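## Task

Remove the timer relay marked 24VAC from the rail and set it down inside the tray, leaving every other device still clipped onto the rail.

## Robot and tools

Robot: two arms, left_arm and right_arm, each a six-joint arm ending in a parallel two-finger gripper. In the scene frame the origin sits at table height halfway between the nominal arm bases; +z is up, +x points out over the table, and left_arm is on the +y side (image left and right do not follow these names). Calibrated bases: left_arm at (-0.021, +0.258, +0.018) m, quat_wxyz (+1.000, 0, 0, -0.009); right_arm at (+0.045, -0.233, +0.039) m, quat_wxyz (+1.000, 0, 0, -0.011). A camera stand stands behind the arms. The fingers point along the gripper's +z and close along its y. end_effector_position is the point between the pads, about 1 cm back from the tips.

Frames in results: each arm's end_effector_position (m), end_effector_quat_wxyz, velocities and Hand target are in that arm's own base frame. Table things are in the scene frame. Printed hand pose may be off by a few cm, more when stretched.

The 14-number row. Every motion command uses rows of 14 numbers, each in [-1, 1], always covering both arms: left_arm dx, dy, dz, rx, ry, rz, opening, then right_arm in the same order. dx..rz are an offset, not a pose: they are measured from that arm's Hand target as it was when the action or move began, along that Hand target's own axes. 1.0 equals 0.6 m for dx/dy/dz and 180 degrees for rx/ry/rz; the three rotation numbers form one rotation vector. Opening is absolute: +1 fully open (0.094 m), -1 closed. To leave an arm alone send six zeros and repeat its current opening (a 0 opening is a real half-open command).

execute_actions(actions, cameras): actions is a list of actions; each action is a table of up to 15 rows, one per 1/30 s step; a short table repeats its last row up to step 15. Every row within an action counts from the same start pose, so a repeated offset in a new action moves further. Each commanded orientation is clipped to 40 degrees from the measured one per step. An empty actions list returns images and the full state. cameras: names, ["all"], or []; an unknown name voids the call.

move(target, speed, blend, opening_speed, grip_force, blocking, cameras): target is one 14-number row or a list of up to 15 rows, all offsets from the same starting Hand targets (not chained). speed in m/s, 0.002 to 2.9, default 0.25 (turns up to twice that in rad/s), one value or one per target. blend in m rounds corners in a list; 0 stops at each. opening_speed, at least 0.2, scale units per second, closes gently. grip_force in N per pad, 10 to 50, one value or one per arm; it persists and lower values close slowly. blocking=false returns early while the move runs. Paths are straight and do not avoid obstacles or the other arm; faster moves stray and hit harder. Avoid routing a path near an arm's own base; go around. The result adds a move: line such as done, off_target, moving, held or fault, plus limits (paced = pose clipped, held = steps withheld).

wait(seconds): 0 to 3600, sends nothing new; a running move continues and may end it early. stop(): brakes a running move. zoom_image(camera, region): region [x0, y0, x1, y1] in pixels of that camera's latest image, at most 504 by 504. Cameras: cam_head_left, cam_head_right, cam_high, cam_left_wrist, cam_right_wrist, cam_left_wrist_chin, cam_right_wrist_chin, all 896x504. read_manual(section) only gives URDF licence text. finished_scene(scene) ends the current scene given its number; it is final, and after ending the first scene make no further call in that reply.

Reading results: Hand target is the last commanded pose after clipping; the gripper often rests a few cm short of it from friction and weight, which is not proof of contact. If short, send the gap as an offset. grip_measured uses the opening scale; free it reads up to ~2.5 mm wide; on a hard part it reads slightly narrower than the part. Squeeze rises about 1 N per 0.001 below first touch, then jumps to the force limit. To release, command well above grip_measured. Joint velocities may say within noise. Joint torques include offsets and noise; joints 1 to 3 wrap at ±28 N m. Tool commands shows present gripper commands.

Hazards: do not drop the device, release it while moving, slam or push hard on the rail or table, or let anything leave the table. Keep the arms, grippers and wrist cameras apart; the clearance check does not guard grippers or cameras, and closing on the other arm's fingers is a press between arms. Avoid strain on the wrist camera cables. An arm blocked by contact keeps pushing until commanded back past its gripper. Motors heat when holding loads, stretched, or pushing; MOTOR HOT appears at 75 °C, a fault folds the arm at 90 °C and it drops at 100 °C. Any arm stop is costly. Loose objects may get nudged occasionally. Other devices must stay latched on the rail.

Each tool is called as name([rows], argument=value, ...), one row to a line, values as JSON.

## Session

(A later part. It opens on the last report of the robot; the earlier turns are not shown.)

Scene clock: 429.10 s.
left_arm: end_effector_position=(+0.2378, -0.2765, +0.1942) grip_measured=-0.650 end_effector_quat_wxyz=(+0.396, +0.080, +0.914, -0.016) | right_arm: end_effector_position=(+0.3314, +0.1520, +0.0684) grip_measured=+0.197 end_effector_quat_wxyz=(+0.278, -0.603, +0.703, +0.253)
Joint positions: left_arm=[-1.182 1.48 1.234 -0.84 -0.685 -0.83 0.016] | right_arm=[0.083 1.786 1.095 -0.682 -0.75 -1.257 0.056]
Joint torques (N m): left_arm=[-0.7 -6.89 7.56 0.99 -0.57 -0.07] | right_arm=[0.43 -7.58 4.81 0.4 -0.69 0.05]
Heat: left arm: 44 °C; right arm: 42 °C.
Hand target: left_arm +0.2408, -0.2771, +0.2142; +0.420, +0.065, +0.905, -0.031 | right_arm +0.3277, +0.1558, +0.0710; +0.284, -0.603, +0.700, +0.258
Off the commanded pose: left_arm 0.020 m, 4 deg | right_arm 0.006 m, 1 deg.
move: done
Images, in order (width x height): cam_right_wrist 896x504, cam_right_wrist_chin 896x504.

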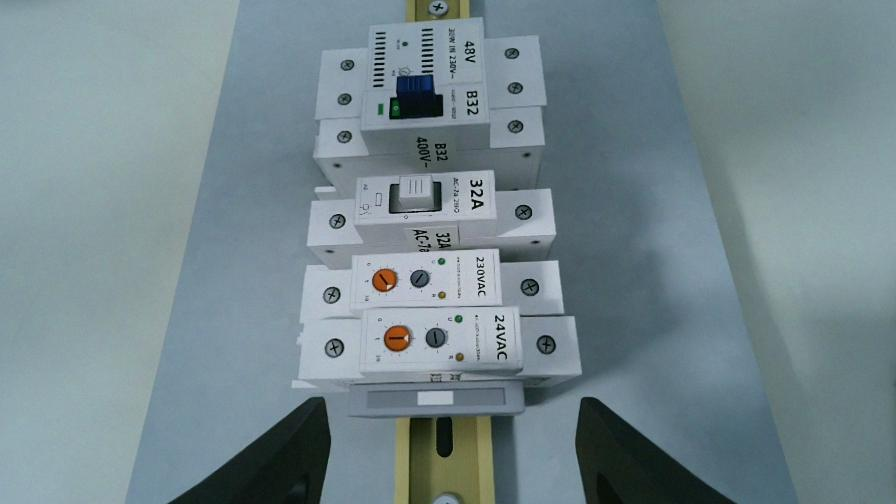

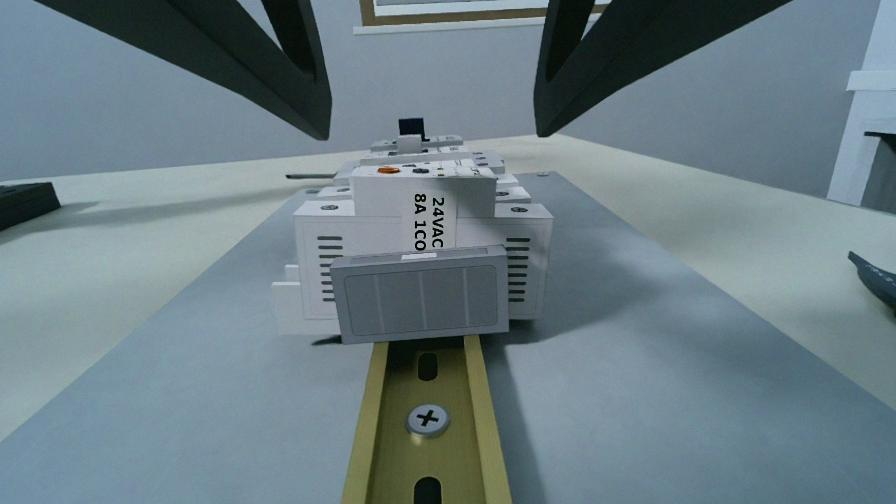

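move(target=[0,0,0,0,0,0,-1,0.0045,0.0037,0.0455,0,0,0,0.2], speed=0.03)

move(target=[0,0,0,0,0,0,-1,0,0,0,0,0,0,-0.4], opening_speed=0.4)

move(target=[0,0,0,0,0,0,-1,-0.0118,0,-0.0118,0,0,0,-0.4], speed=0.03, cameras=["cam_right_wrist_chin","cam_right_wrist","cam_left_wrist_chin"])

Scene clock: 435.93 s.
left_arm: end_effector_position=(+0.2378, -0.2765, +0.1942) grip_measured=-0.650 end_effector_quat_wxyz=(+0.396, +0.080, +0.914, -0.016) | right_arm: end_effector_position=(+0.3333, +0.1696, +0.0562) grip_measured=+0.197 end_effector_quat_wxyz=(+0.289, -0.605, +0.700, +0.246)
Joint positions: left_arm=[-1.182 1.48 1.234 -0.84 -0.685 -0.83 0.016] | right_arm=[0.138 1.794 1.041 -0.542 -0.738 -1.182 0.056]
Joint torques (N m): left_arm=[-0.7 -6.9 7.56 0.99 -0.57 -0.07] | right_arm=[0.57 -5.64 4.77 0.51 -0.68 0.07]
Heat: left arm: 44 °C; right arm: 42 °C.
Hand target: left_arm +0.2408, -0.2771, +0.2142; +0.420, +0.065, +0.905, -0.031 | right_arm +0.3276, +0.1733, +0.0499; +0.284, -0.603, +0.700, +0.258
Off the commanded pose: left_arm 0.020 m, 4 deg | right_arm 0.009 m, 2 deg.
move: done

Scene clock: 437.77 s.
left_arm: end_effector_position=(+0.2378, -0.2765, +0.1942) grip_measured=-0.650 end_effector_quat_wxyz=(+0.396, +0.080, +0.914, -0.016) | right_arm: end_effector_position=(+0.3335, +0.1695, +0.0562) grip_measured=-0.397 end_effector_quat_wxyz=(+0.289, -0.605, +0.700, +0.245)
Joint positions: left_arm=[-1.182 1.48 1.234 -0.84 -0.685 -0.83 0.016] | right_arm=[0.138 1.794 1.041 -0.542 -0.737 -1.181 0.028]
Joint torques (N m): left_arm=[-0.7 -6.89 7.56 0.99 -0.57 -0.07] | right_arm=[0.58 -5.63 4.72 0.53 -0.68 0.07]
Heat: left arm: 44 °C; right arm: 42 °C.
Hand target: left_arm +0.2408, -0.2771, +0.2142; +0.420, +0.065, +0.905, -0.031 | right_arm +0.3276, +0.1733, +0.0498; +0.284, -0.603, +0.700, +0.257
Off the commanded pose: left_arm 0.020 m, 4 deg | right_arm 0.009 m, 2 deg.
move: done

Scene clock: 438.70 s.
left_arm: end_effector_position=(+0.2378, -0.2765, +0.1942) grip_measured=-0.650 end_effector_quat_wxyz=(+0.396, +0.080, +0.914, -0.016) | right_arm: end_effector_position=(+0.3306, +0.1691, +0.0554) grip_measured=-0.397 end_effector_quat_wxyz=(+0.283, -0.604, +0.702, +0.249)
Joint positions: left_arm=[-1.182 1.48 1.234 -0.84 -0.685 -0.83 0.016] | right_arm=[0.138 1.794 1.041 -0.556 -0.737 -1.181 0.028]
Joint torques (N m): left_arm=[-0.69 -6.89 7.56 0.99 -0.57 -0.07] | right_arm=[0.55 -6.95 6.57 0.24 -0.69 0.07]
Heat: left arm: 44 °C; right arm: 42 °C.
Hand target: left_arm +0.2408, -0.2771, +0.2142; +0.420, +0.065, +0.905, -0.031 | right_arm +0.3278, +0.1732, +0.0599; +0.284, -0.603, +0.700, +0.257
Off the commanded pose: left_arm 0.020 m, 4 deg | right_arm 0.007 m, 1 deg.
move: done
Images, in order (width x height): cam_right_wrist 896x504, cam_left_wrist_chin 896x504, cam_right_wrist_chin 896x504.

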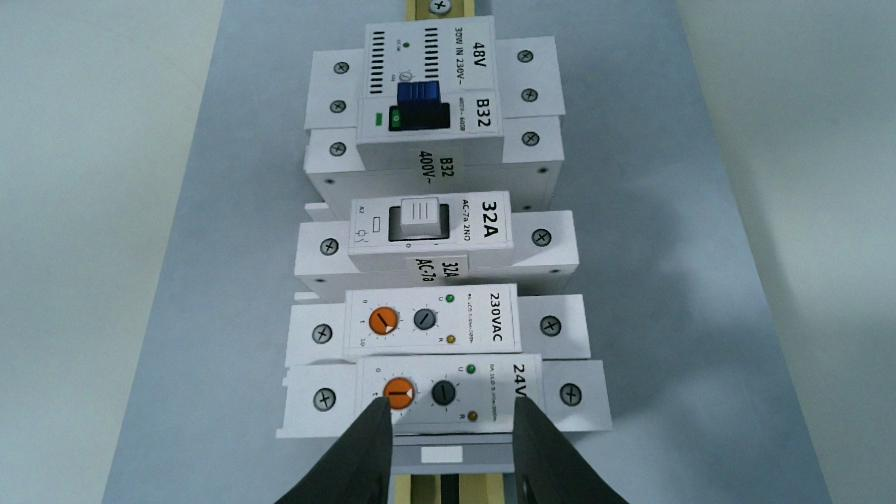

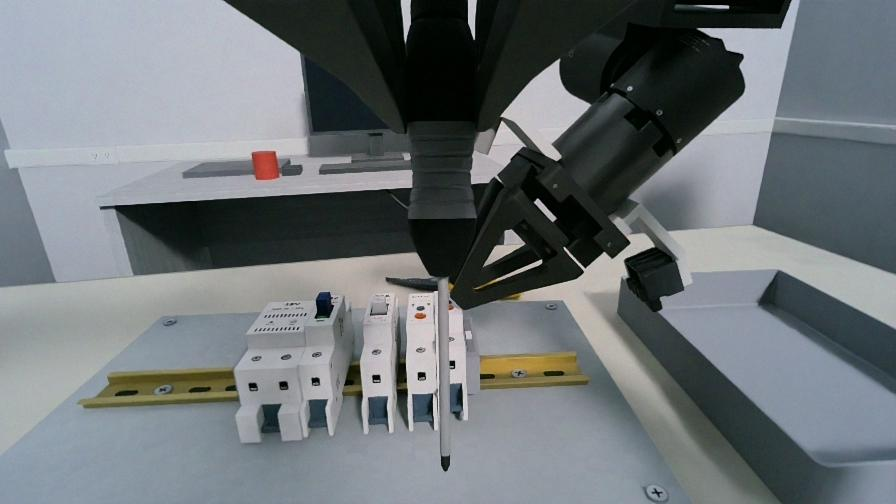

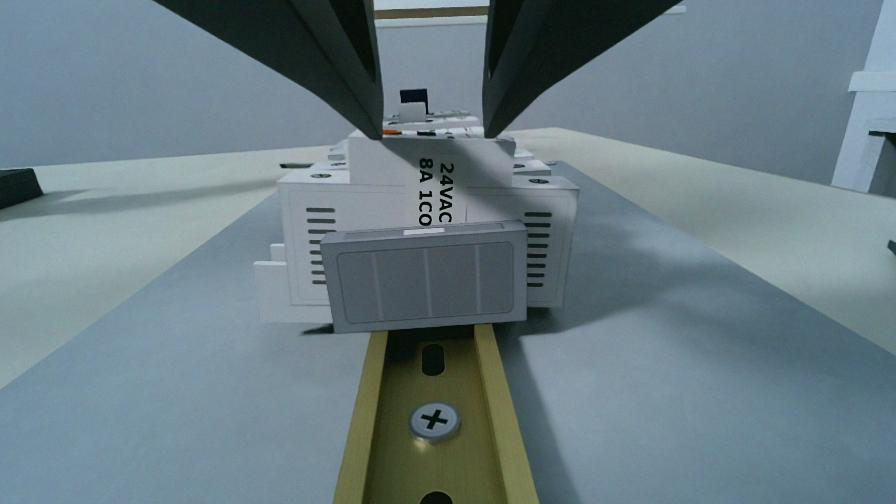

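move(target=[0,0,0,0,0,0,-1,0,0,0,0,0,0,0.2])

move(target=[0,0,0,0,0,0,-1,0.0206,0,0.0206,0,0,0,0.2], speed=0.03)

move(target=[0,0,0,0,0,0,-1,0,0,0,0,0,0,-0.3], opening_speed=0.4, cameras=["cam_right_wrist_chin","cam_right_wrist"])

Scene clock: 444.97 s.
left_arm: end_effector_position=(+0.2378, -0.2765, +0.1942) grip_measured=-0.650 end_effector_quat_wxyz=(+0.396, +0.080, +0.914, -0.016) | right_arm: end_effector_position=(+0.3305, +0.1691, +0.0554) grip_measured=+0.197 end_effector_quat_wxyz=(+0.283, -0.604, +0.702, +0.249)
Joint positions: left_arm=[-1.182 1.48 1.234 -0.84 -0.685 -0.83 0.016] | right_arm=[0.138 1.794 1.041 -0.557 -0.737 -1.181 0.056]
Joint torques (N m): left_arm=[-0.69 -6.89 7.56 0.99 -0.57 -0.07] | right_arm=[0.59 -6.93 6.58 0.23 -0.68 0.06]
Heat: left arm: 44 °C; right arm: 42 °C.
Hand target: left_arm +0.2408, -0.2771, +0.2142; +0.420, +0.065, +0.905, -0.031 | right_arm +0.3279, +0.1733, +0.0599; +0.284, -0.603, +0.700, +0.257
Off the commanded pose: left_arm 0.020 m, 4 deg | right_arm 0.007 m, 1 deg.
move: done

Scene clock: 446.23 s.
left_arm: end_effector_position=(+0.2378, -0.2765, +0.1942) grip_measured=-0.650 end_effector_quat_wxyz=(+0.396, +0.080, +0.914, -0.016) | right_arm: end_effector_position=(+0.3330, +0.1694, +0.0481) grip_measured=+0.197 end_effector_quat_wxyz=(+0.288, -0.605, +0.700, +0.246)
Joint positions: left_arm=[-1.182 1.48 1.234 -0.84 -0.685 -0.83 0.016] | right_arm=[0.138 1.809 1.024 -0.512 -0.736 -1.181 0.056]
Joint torques (N m): left_arm=[-0.69 -6.9 7.56 0.99 -0.57 -0.07] | right_arm=[0.59 -5.65 4.77 0.59 -0.68 0.06]
Heat: left arm: 44 °C; right arm: 42 °C.
Hand target: left_arm +0.2408, -0.2771, +0.2142; +0.420, +0.065, +0.905, -0.031 | right_arm +0.3274, +0.1733, +0.0423; +0.284, -0.603, +0.700, +0.258
Off the commanded pose: left_arm 0.020 m, 4 deg | right_arm 0.009 m, 1 deg.
move: done

Scene clock: 447.70 s.
left_arm: end_effector_position=(+0.2378, -0.2765, +0.1942) grip_measured=-0.650 end_effector_quat_wxyz=(+0.396, +0.080, +0.914, -0.016) | right_arm: end_effector_position=(+0.3332, +0.1694, +0.0481) grip_measured=-0.078 end_effector_quat_wxyz=(+0.288, -0.605, +0.701, +0.246)
Joint positions: left_arm=[-1.182 1.48 1.234 -0.84 -0.685 -0.83 0.016] | right_arm=[0.138 1.809 1.024 -0.511 -0.736 -1.179 0.043]
Joint torques (N m): left_arm=[-0.7 -6.9 7.56 0.99 -0.57 -0.07] | right_arm=[0.61 -5.67 4.77 0.53 -0.68 0.04]
Heat: left arm: 44 °C; right arm: 42 °C.
Hand target: left_arm +0.2408, -0.2771, +0.2142; +0.420, +0.065, +0.905, -0.031 | right_arm +0.3275, +0.1733, +0.0423; +0.284, -0.603, +0.700, +0.258
Off the commanded pose: left_arm 0.020 m, 4 deg | right_arm 0.009 m, 1 deg.
move: done
Images, in order (width x height): cam_right_wrist 896x504, cam_right_wrist_chin 896x504.

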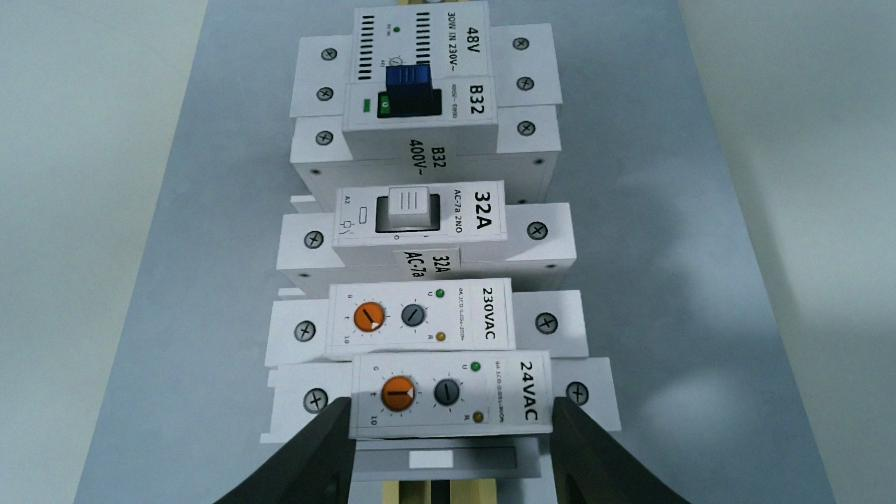

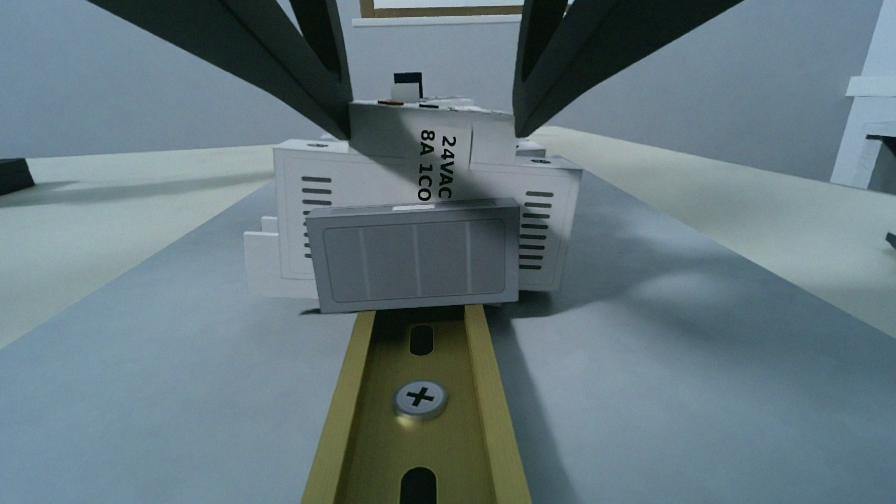

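move(target=[0,0,0,0,0,0,-1,-0.014,0,-0.014,0,0,0,-0.4], speed=0.03, cameras=["cam_right_wrist_chin","cam_right_wrist"])

Scene clock: 450.30 s.
left_arm: end_effector_position=(+0.2378, -0.2765, +0.1942) grip_measured=-0.650 end_effector_quat_wxyz=(+0.396, +0.080, +0.914, -0.016) | right_arm: end_effector_position=(+0.3325, +0.1693, +0.0479) grip_measured=-0.078 end_effector_quat_wxyz=(+0.287, -0.604, +0.701, +0.247)
Joint positions: left_arm=[-1.182 1.48 1.234 -0.84 -0.685 -0.83 0.016] | right_arm=[0.138 1.809 1.024 -0.515 -0.736 -1.179 0.043]
Joint torques (N m): left_arm=[-0.69 -6.89 7.56 0.99 -0.57 -0.07] | right_arm=[0.58 -7.34 6.79 0.06 -0.68 0.05]
Heat: left arm: 44 °C; right arm: 42 °C.
Hand target: left_arm +0.2408, -0.2771, +0.2142; +0.420, +0.065, +0.905, -0.031 | right_arm +0.3277, +0.1733, +0.0542; +0.284, -0.603, +0.700, +0.258
Off the commanded pose: left_arm 0.020 m, 4 deg | right_arm 0.009 m, 1 deg.
move: done
Images, in order (width x height): cam_right_wrist 896x504, cam_right_wrist_chin 896x504.

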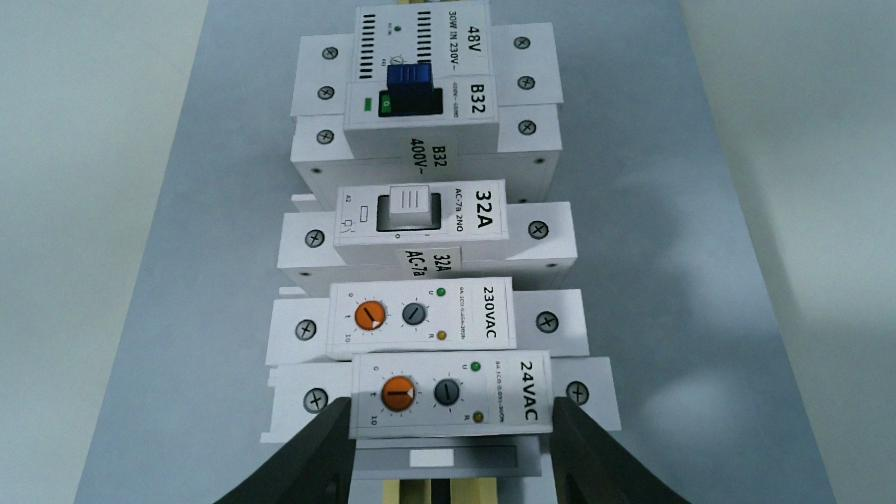

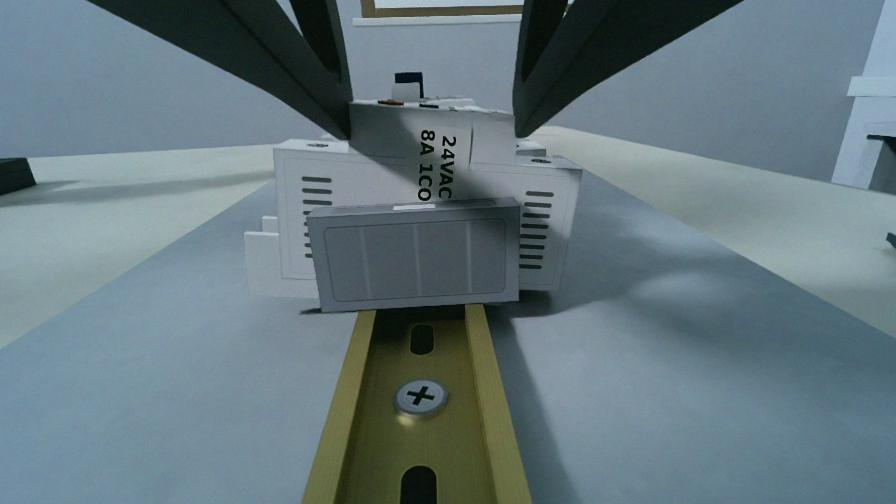

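move(target=[0,0,0,0,0,0,-1,-0.02,0,-0.02,0,0,0,-0.4], speed=0.03, cameras=["cam_right_wrist_chin","cam_right_wrist"])

Scene clock: 454.60 s.
left_arm: end_effector_position=(+0.2378, -0.2765, +0.1942) grip_measured=-0.650 end_effector_quat_wxyz=(+0.396, +0.080, +0.914, -0.016) | right_arm: end_effector_position=(+0.3321, +0.1667, +0.0490) grip_measured=-0.078 end_effector_quat_wxyz=(+0.277, -0.605, +0.707, +0.241)
Joint positions: left_arm=[-1.182 1.48 1.234 -0.84 -0.685 -0.83 0.016] | right_arm=[0.139 1.805 1.038 -0.546 -0.713 -1.179 0.043]
Joint torques (N m): left_arm=[-0.69 -6.89 7.56 0.99 -0.57 -0.07] | right_arm=[0.51 -9.37 8.77 -0.32 -0.92 0.08]
Heat: left arm: 44 °C; right arm: 42 °C.
Hand target: left_arm +0.2408, -0.2771, +0.2142; +0.420, +0.065, +0.905, -0.031 | right_arm +0.3278, +0.1733, +0.0711; +0.284, -0.603, +0.700, +0.258
Off the commanded pose: left_arm 0.020 m, 4 deg | right_arm 0.023 m, 2 deg.
move: off_target (right_arm)
Images, in order (width x height): cam_right_wrist 896x504, cam_right_wrist_chin 896x504.

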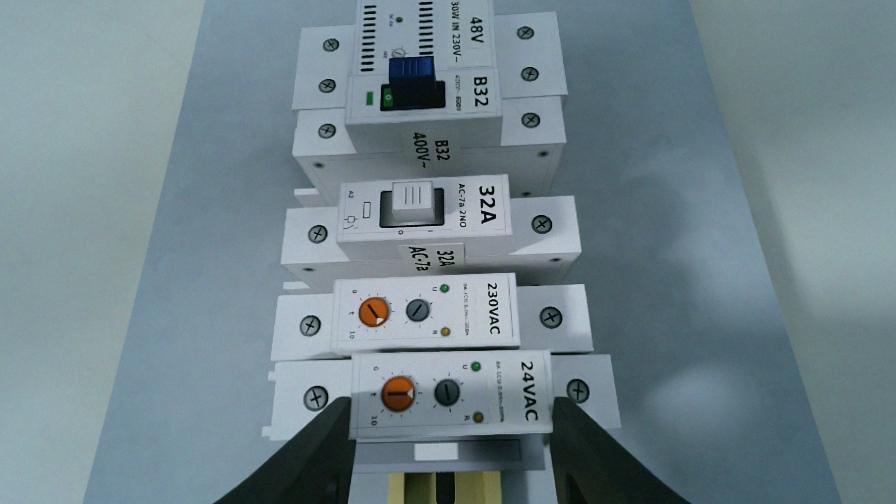

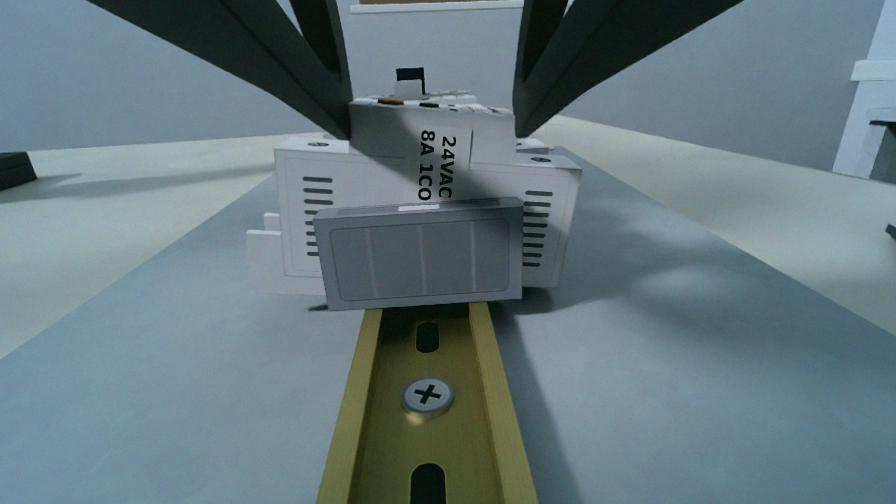

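move(target=[-0.017,0,0.225,0,-0.07,0,-1,0.034,0,0.034,0,0,0,-0.4], speed=0.08, cameras=["cam_right_wrist_chin","cam_right_wrist","cam_left_wrist_chin"])

zoom_image(camera="cam_left_wrist_chin", region=[360, 270, 540, 470])

Scene clock: 465.77 s.
left_arm: end_effector_position=(+0.3443, -0.2935, +0.1300) grip_measured=-0.650 end_effector_quat_wxyz=(+0.506, +0.072, +0.859, -0.034) | right_arm: end_effector_position=(+0.3332, +0.1687, +0.0484) grip_measured=-0.078 end_effector_quat_wxyz=(+0.286, -0.606, +0.702, +0.241)
Joint positions: left_arm=[-0.964 1.693 0.963 0.049 -0.689 -0.46 0.016] | right_arm=[0.14 1.805 1.026 -0.516 -0.724 -1.178 0.043]
Joint torques (N m): left_arm=[0.61 -6.24 5.7 1.69 -0.27 0.02] | right_arm=[0.38 -5.35 4.66 0.58 -0.83 0.02]
Heat: left arm: 44 °C; right arm: 42 °C.
Hand target: left_arm +0.3494, -0.2929, +0.1348; +0.517, +0.062, +0.853, -0.038 | right_arm +0.3275, +0.1733, +0.0423; +0.284, -0.603, +0.700, +0.258
Off the commanded pose: left_arm 0.007 m, 2 deg | right_arm 0.010 m, 2 deg.
move: done
Images, in order (width x height): cam_right_wrist 896x504, cam_left_wrist_chin 896x504, cam_right_wrist_chin 896x504.

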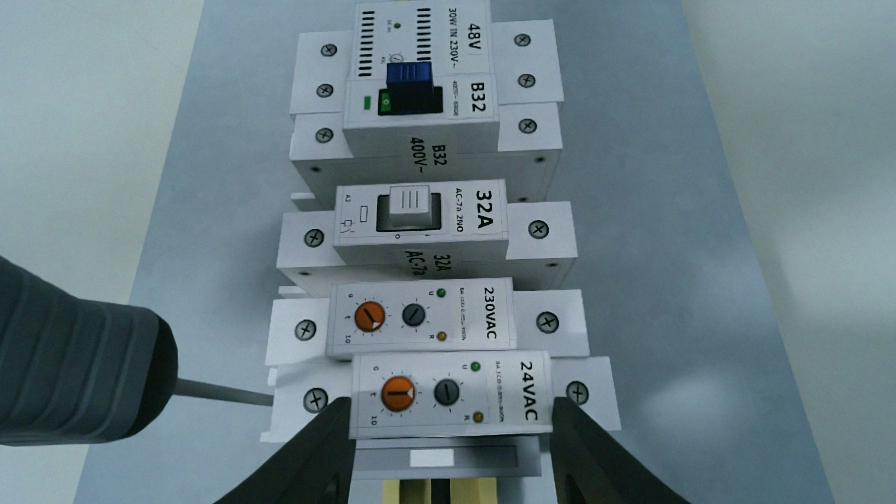

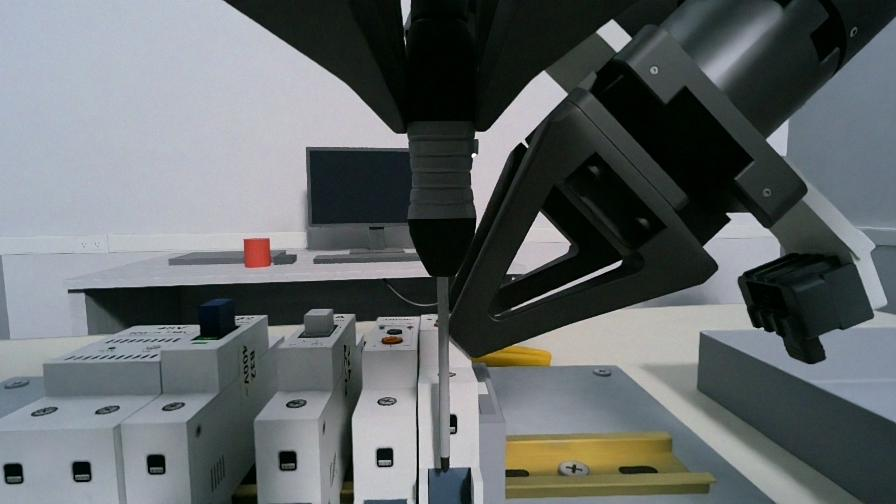

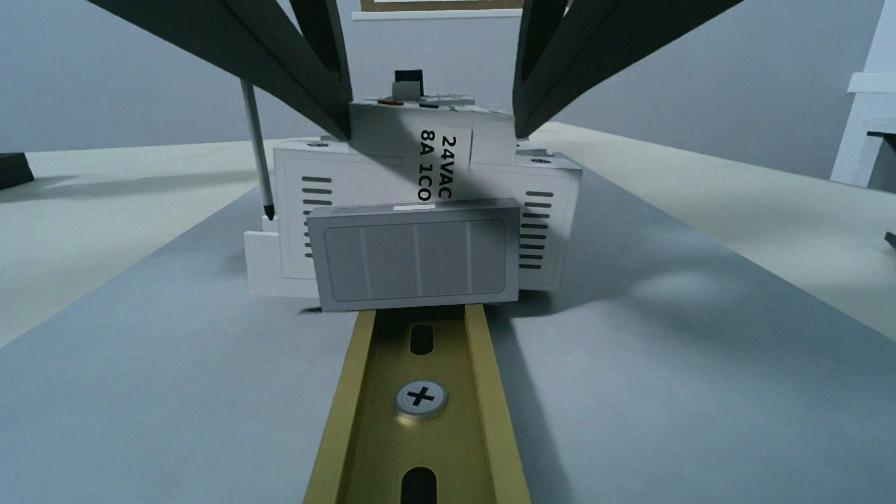

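Scaled by 2.520 from the camera's image (finer frame: 1280x720).

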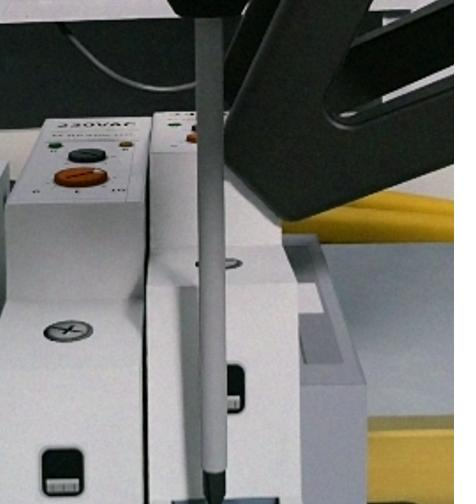

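move([
  [0.018,0,0.0085,0,0,0,-1,0,0,0,0,0,0,-0.4],
  [0.038,0,0.019,0,0,0,-1,0,0,0,0,0,0,-0.4],
], speed=0.025, cameras=["cam_right_wrist_chin","cam_left_wrist_chin"])

zoom_image(camera="cam_left_wrist_chin", region=[340, 270, 540, 470])

zoom_image(camera="cam_right_wrist_chin", region=[220, 80, 340, 330])

Scene clock: 473.30 s.
left_arm: end_effector_position=(+0.3441, -0.2935, +0.1043) grip_measured=-0.650 end_effector_quat_wxyz=(+0.505, +0.072, +0.859, -0.034) | right_arm: end_effector_position=(+0.3331, +0.1688, +0.0484) grip_measured=-0.078 end_effector_quat_wxyz=(+0.286, -0.606, +0.702, +0.241)
Joint positions: left_arm=[-0.964 1.746 0.908 0.157 -0.688 -0.459 0.016] | right_arm=[0.14 1.805 1.026 -0.516 -0.725 -1.178 0.043]
Joint torques (N m): left_arm=[0.51 -6.41 5.45 1.7 -0.29 0.02] | right_arm=[0.38 -5.37 4.63 0.57 -0.82 0.03]
Heat: left arm: 44 °C; right arm: 42 °C.
Hand target: left_arm +0.3490, -0.2929, +0.1094; +0.517, +0.062, +0.853, -0.038 | right_arm +0.3274, +0.1734, +0.0423; +0.284, -0.603, +0.700, +0.258
Off the commanded pose: left_arm 0.007 m, 2 deg | right_arm 0.010 m, 2 deg.
move: done
Images, in order (width x height): cam_left_wrist_chin 896x504, cam_right_wrist_chin 896x504.

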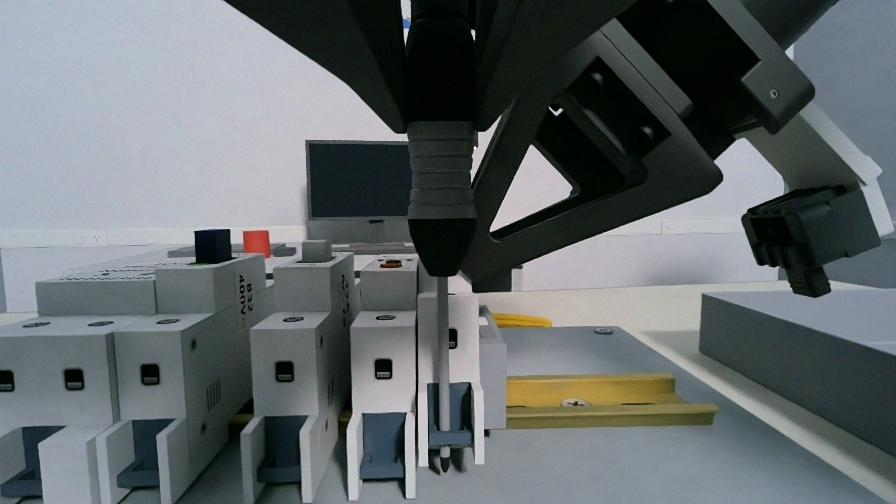

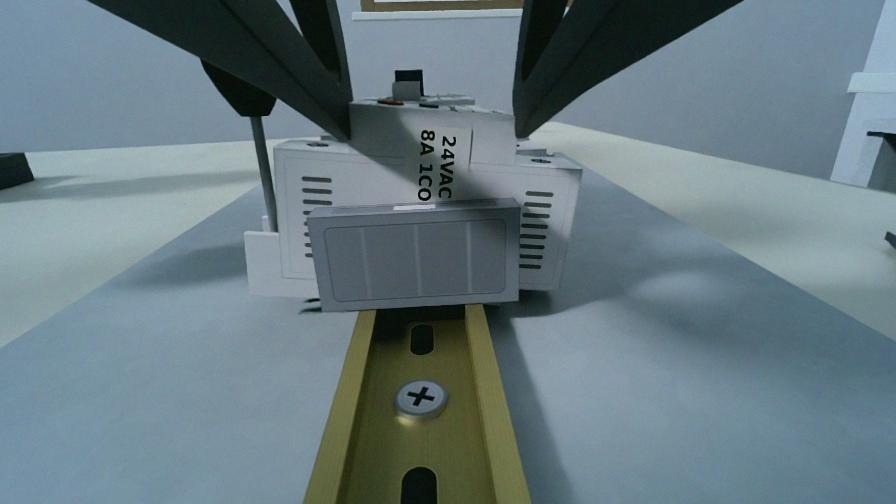

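Scaled by 2.520 from the camera's image (finer frame: 1280x720).

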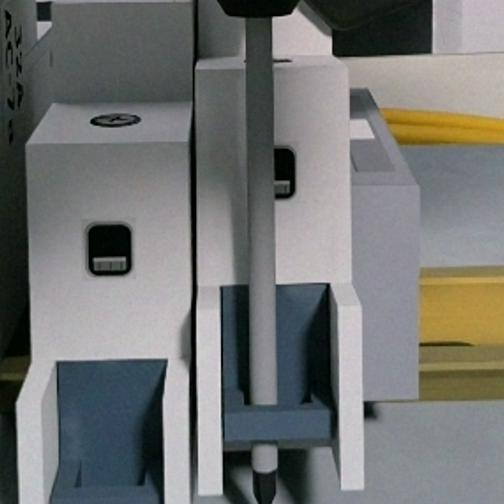

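Scaled by 2.016 from the camera's image (finer frame: 1280x720).

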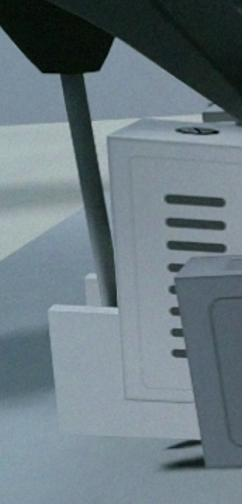

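move([
  [-0.004,0,0.0195,0,0,0,-1,0,0,0,0,0,0,-0.6],
  [-0.011,0,0.0357,0,0,0,-1,-0.009,-0.008,-0.009,-0.025,0,0.025,-0.6],
  [-0.014,0,0.042,0,0,0,-1,-0.0177,-0.0167,-0.0177,-0.055,0,0.055,-0.6],
], speed=0.03, cameras=["cam_right_wrist_chin","cam_left_wrist_chin","cam_right_wrist"])

Scene clock: 484.63 s.
left_arm: end_effector_position=(+0.3704, -0.2945, +0.1060) grip_measured=-0.650 end_effector_quat_wxyz=(+0.519, +0.062, +0.852, -0.038) | right_arm: end_effector_position=(+0.3424, +0.1681, +0.0492) grip_measured=-0.078 end_effector_quat_wxyz=(+0.216, -0.581, +0.723, +0.305)
Joint positions: left_arm=[-0.911 1.805 0.949 0.234 -0.664 -0.415 0.016] | right_arm=[0.12 1.972 1.27 -0.812 -0.764 -1.21 0.043]
Joint torques (N m): left_arm=[0.62 -5.81 7.28 1.33 -0.09 0.01] | right_arm=[-0.72 -6.68 8.43 -0.62 -1.19 0.09]
Heat: left arm: 44 °C; right arm: 42 °C.
Hand target: left_arm +0.3748, -0.2967, +0.1051; +0.517, +0.062, +0.853, -0.038 | right_arm +0.3376, +0.1719, +0.0571; +0.207, -0.563, +0.724, +0.340
Off the commanded pose: left_arm 0.005 m, 0 deg | right_arm 0.010 m, 5 deg.
move: off_target (right_arm)
Images, in order (width x height): cam_right_wrist 896x504, cam_left_wrist_chin 896x504, cam_right_wrist_chin 896x504.

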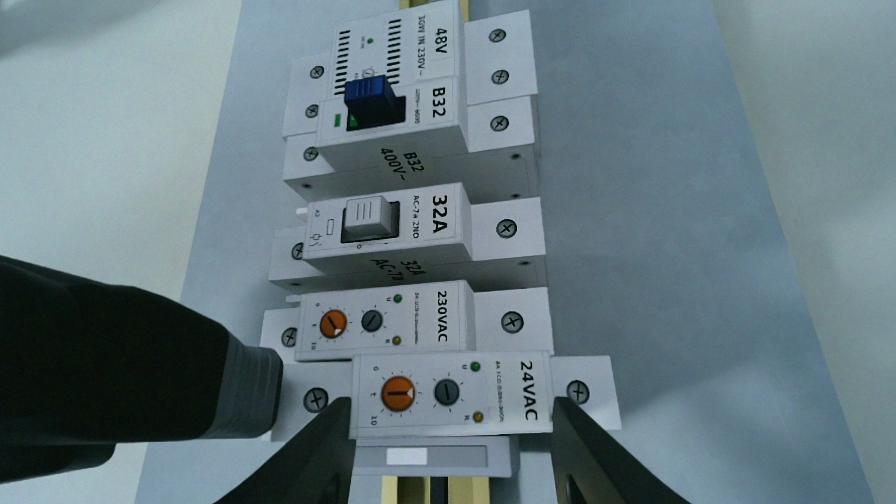

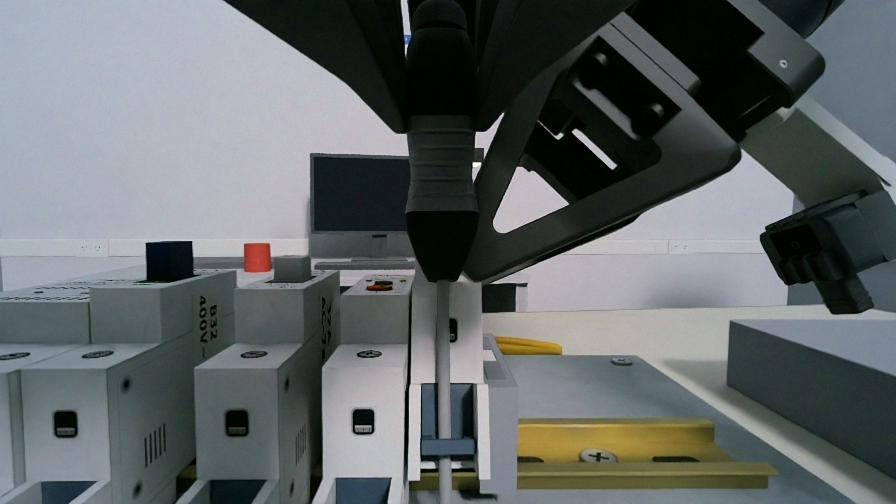

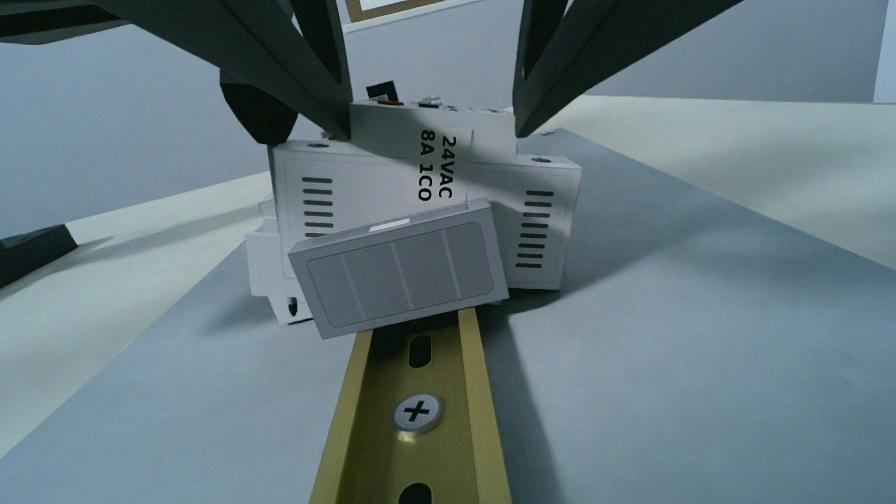

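move([
  [-0.113,0,-0.037,0,0,0,-1,0,0,0,0,0,0,-0.6],
  [-0.064,0,-0.237,0,0,0,-1,0,0,0,0,0,0,-0.6],
], speed=[0.04,0.15])

move(target=[0,0,0,0,0,0,-1,0,-0.025,0,0,0,0,-0.6], speed=0.03, cameras=["cam_right_wrist_chin","cam_left_wrist_chin","cam_right_wrist"])

Scene clock: 494.10 s.
left_arm: end_effector_position=(+0.2666, -0.2821, +0.1848) grip_measured=-0.650 end_effector_quat_wxyz=(+0.496, +0.082, +0.864, -0.024) | right_arm: end_effector_position=(+0.3399, +0.1681, +0.0492) grip_measured=-0.078 end_effector_quat_wxyz=(+0.212, -0.578, +0.725, +0.311)
Joint positions: left_arm=[-1.165 1.457 1.009 -0.397 -0.827 -0.647 0.016] | right_arm=[0.119 1.974 1.27 -0.825 -0.77 -1.21 0.043]
Joint torques (N m): left_arm=[-0.7 -7.21 7.05 1.28 -0.55 -0.06] | right_arm=[-0.55 -6.67 8.69 -0.56 -1.12 0.08]
Heat: left arm: 44 °C; right arm: 42 °C.
Hand target: left_arm +0.2678, -0.2810, +0.2050; +0.517, +0.062, +0.853, -0.038 | right_arm +0.3377, +0.1720, +0.0571; +0.207, -0.563, +0.724, +0.340
Off the commanded pose: left_arm 0.020 m, 4 deg | right_arm 0.009 m, 4 deg.
move: off_target (left_arm)

Scene clock: 495.20 s.
left_arm: end_effector_position=(+0.2666, -0.2819, +0.1846) grip_measured=-0.650 end_effector_quat_wxyz=(+0.496, +0.082, +0.864, -0.024) | right_arm: end_effector_position=(+0.3425, +0.1666, +0.0483) grip_measured=-0.078 end_effector_quat_wxyz=(+0.196, -0.574, +0.725, +0.326)
Joint positions: left_arm=[-1.165 1.457 1.009 -0.398 -0.827 -0.648 0.016] | right_arm=[0.11 2.022 1.334 -0.9 -0.779 -1.236 0.043]
Joint torques (N m): left_arm=[-0.69 -7.21 7.05 1.27 -0.54 -0.08] | right_arm=[-0.76 -6.27 9.2 -0.13 -1.01 0.15]
Heat: left arm: 44 °C; right arm: 42 °C.
Hand target: left_arm +0.2678, -0.2810, +0.2050; +0.517, +0.062, +0.853, -0.038 | right_arm +0.3519, +0.1699, +0.0532; +0.207, -0.563, +0.724, +0.340
Off the commanded pose: left_arm 0.020 m, 4 deg | right_arm 0.011 m, 3 deg.
move: off_target (right_arm)
Images, in order (width x height): cam_right_wrist 896x504, cam_left_wrist_chin 896x504, cam_right_wrist_chin 896x504.

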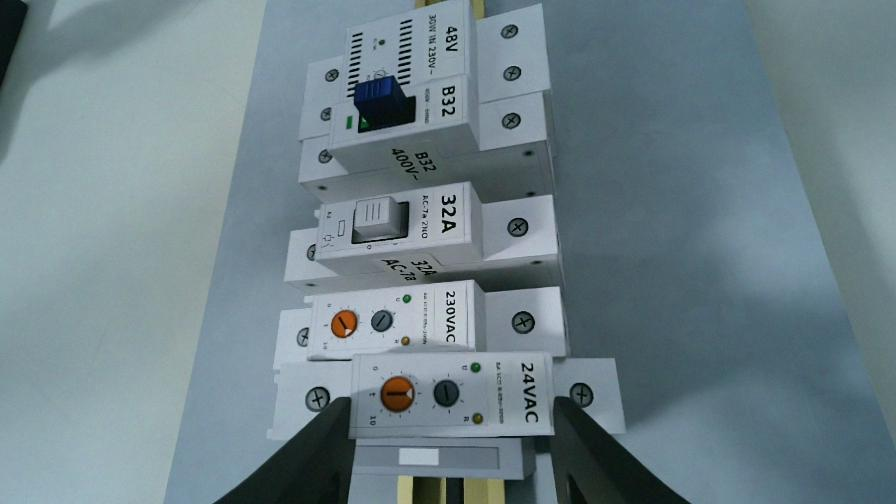

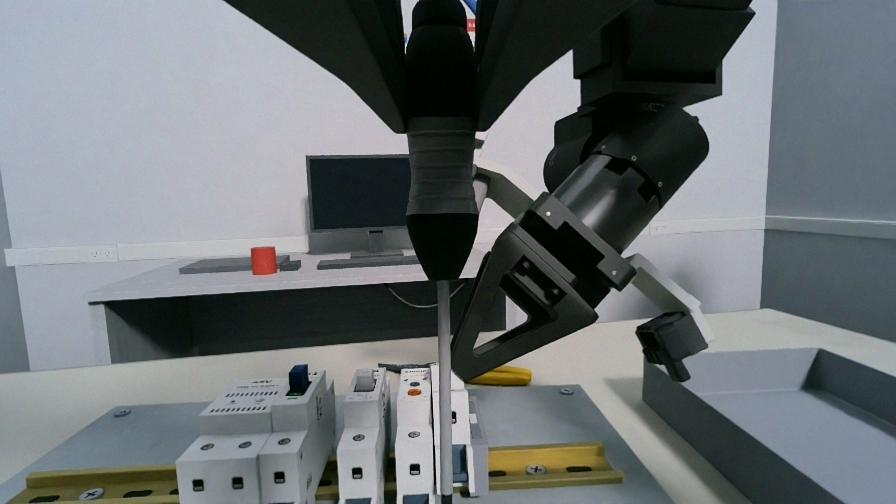

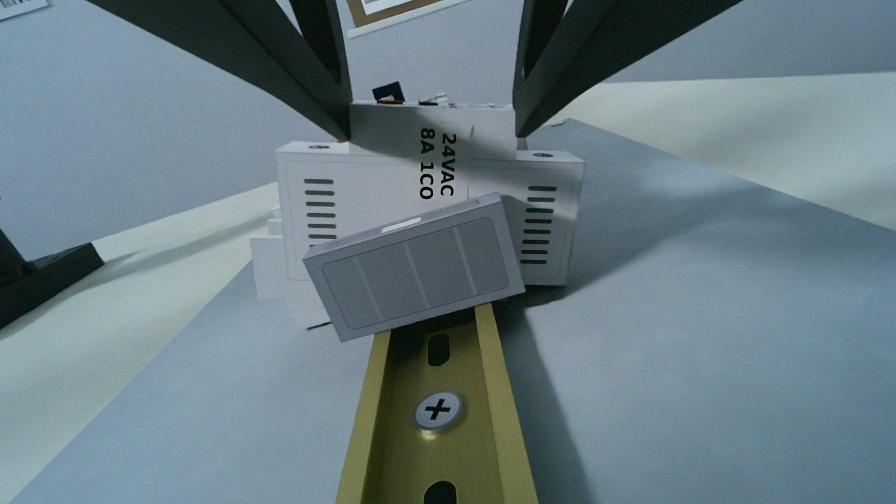

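move(target=[0,0,0,0,0,0,-1,-0.007,-0.006,-0.007,-0.062,0,0.062,-0.8], speed=0.03, cameras=["cam_right_wrist_chin","cam_right_wrist"])

Scene clock: 504.60 s.
left_arm: end_effector_position=(+0.2666, -0.2819, +0.1846) grip_measured=-0.650 end_effector_quat_wxyz=(+0.496, +0.082, +0.864, -0.024) | right_arm: end_effector_position=(+0.3501, +0.1670, +0.0535) grip_measured=-0.797 end_effector_quat_wxyz=(+0.106, -0.513, +0.744, +0.416)
Joint positions: left_arm=[-1.165 1.457 1.009 -0.398 -0.827 -0.648 0.016] | right_arm=[0.087 2.251 1.647 -1.279 -0.845 -1.26 0.01]
Joint torques (N m): left_arm=[-0.69 -7.21 7.05 1.27 -0.55 -0.08] | right_arm=[-0.62 -7.95 8.47 -0.77 -0.94 -0.1]
Heat: left arm: 44 °C; right arm: 43 °C.
Hand target: left_arm +0.2678, -0.2810, +0.2050; +0.517, +0.062, +0.853, -0.038 | right_arm +0.3569, +0.1692, +0.0580; +0.118, -0.507, +0.739, +0.428
Off the commanded pose: left_arm 0.020 m, 4 deg | right_arm 0.008 m, 2 deg.
move: done
Images, in order (width x height): cam_right_wrist 896x504, cam_right_wrist_chin 896x504.

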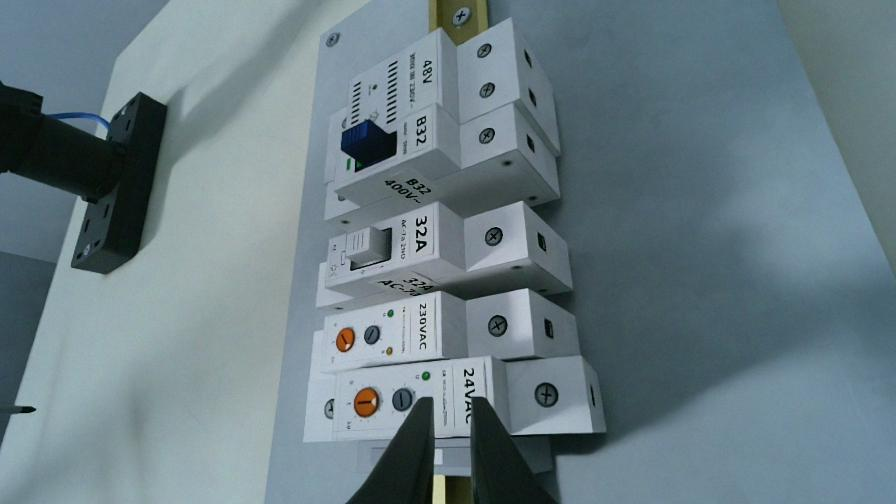

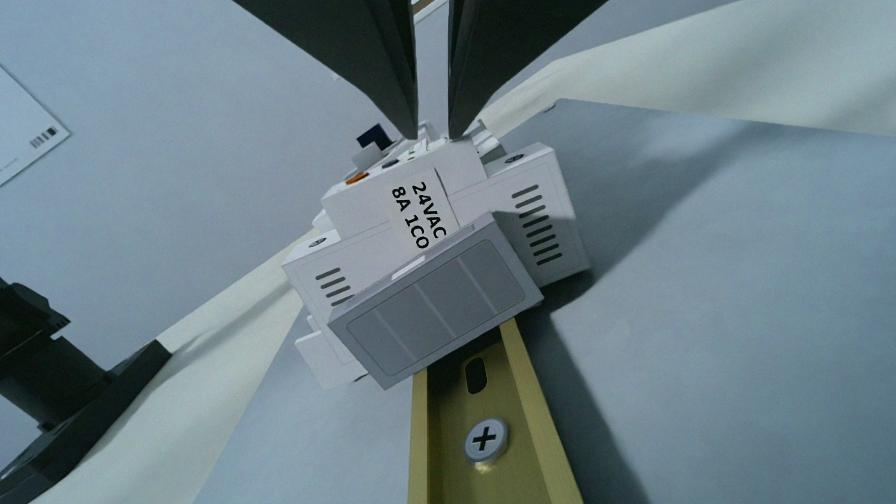

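move([
  [0,0,0,0,0,0,-1,-0.061,0.051,-0.061,0,0,0,-0.8],
  [0,0,0,0,0,0,-1,-0.061,0.051,-0.061,0.0955,0.1105,-0.0667,0.2],
], speed=0.1, cameras=["cam_right_wrist_chin","cam_right_wrist","cam_left_wrist_chin"])

zoom_image(camera="cam_right_wrist_chin", region=[280, 250, 560, 504])

Scene clock: 524.83 s.
left_arm: end_effector_position=(+0.2666, -0.2819, +0.1846) grip_measured=-0.650 end_effector_quat_wxyz=(+0.496, +0.082, +0.864, -0.024) | right_arm: end_effector_position=(+0.3602, +0.1660, +0.1084) grip_measured=+0.197 end_effector_quat_wxyz=(+0.094, -0.621, +0.750, +0.208)
Joint positions: left_arm=[-1.165 1.457 1.009 -0.398 -0.827 -0.648 0.016] | right_arm=[0.226 2.048 1.757 -1.3 -0.459 -1.162 0.056]
Joint torques (N m): left_arm=[-0.7 -7.23 7.05 1.27 -0.54 -0.07] | right_arm=[0.5 -11.3 5.05 -0.02 -0.46 0.04]
Heat: left arm: 43 °C; right arm: 43 °C.
Hand target: left_arm +0.2678, -0.2810, +0.2050; +0.517, +0.062, +0.853, -0.038 | right_arm +0.3572, +0.1691, +0.1181; +0.107, -0.624, +0.747, +0.205
Off the commanded pose: left_arm 0.020 m, 4 deg | right_arm 0.011 m, 2 deg.
move: off_target (right_arm)
Images, in order (width x height): cam_right_wrist 896x504, cam_left_wrist_chin 896x504, cam_right_wrist_chin 896x504.

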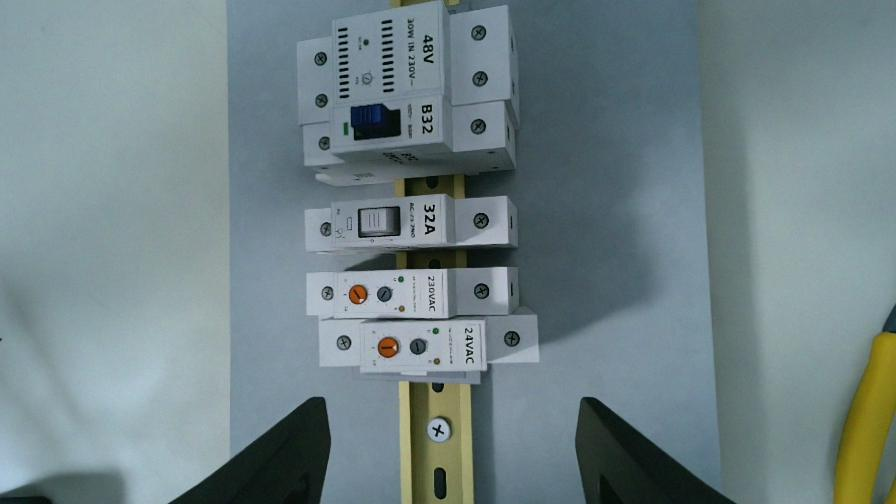

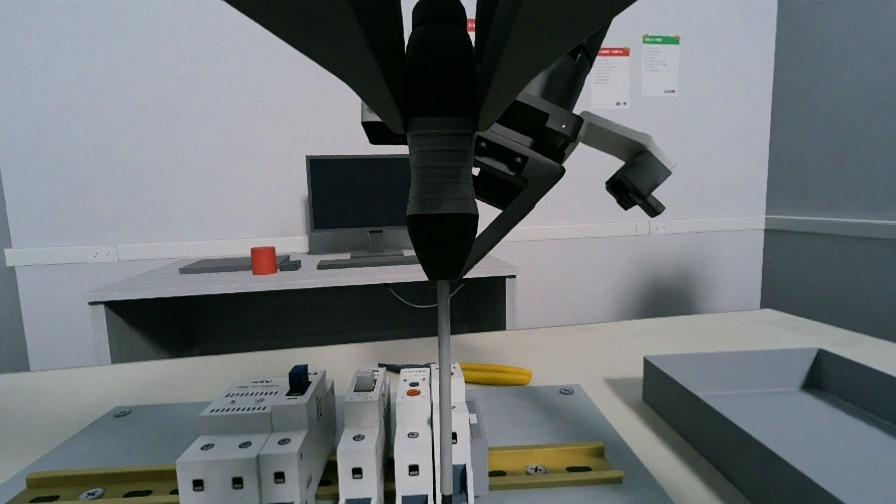

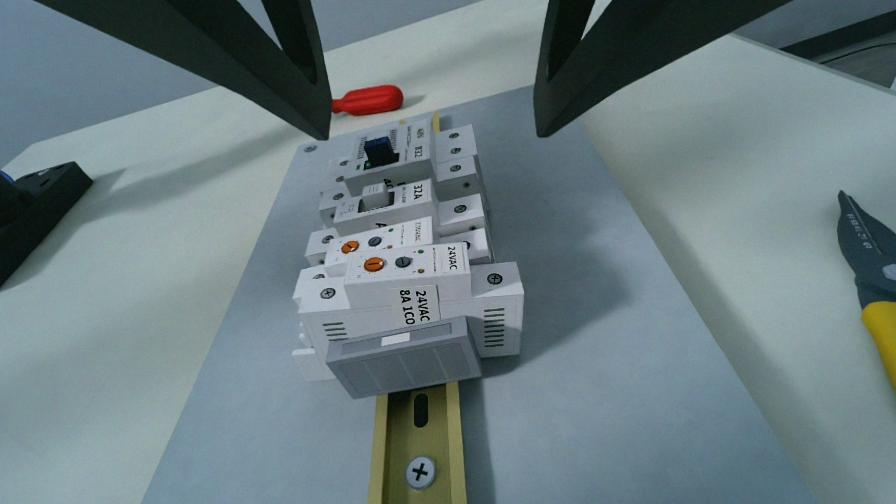

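Scaled by 1.800 from the camera's image (finer frame: 1280x720).

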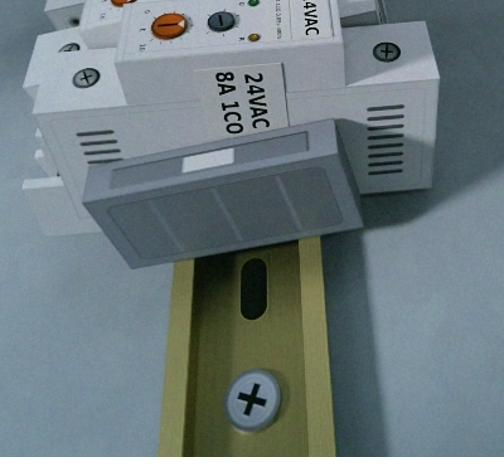

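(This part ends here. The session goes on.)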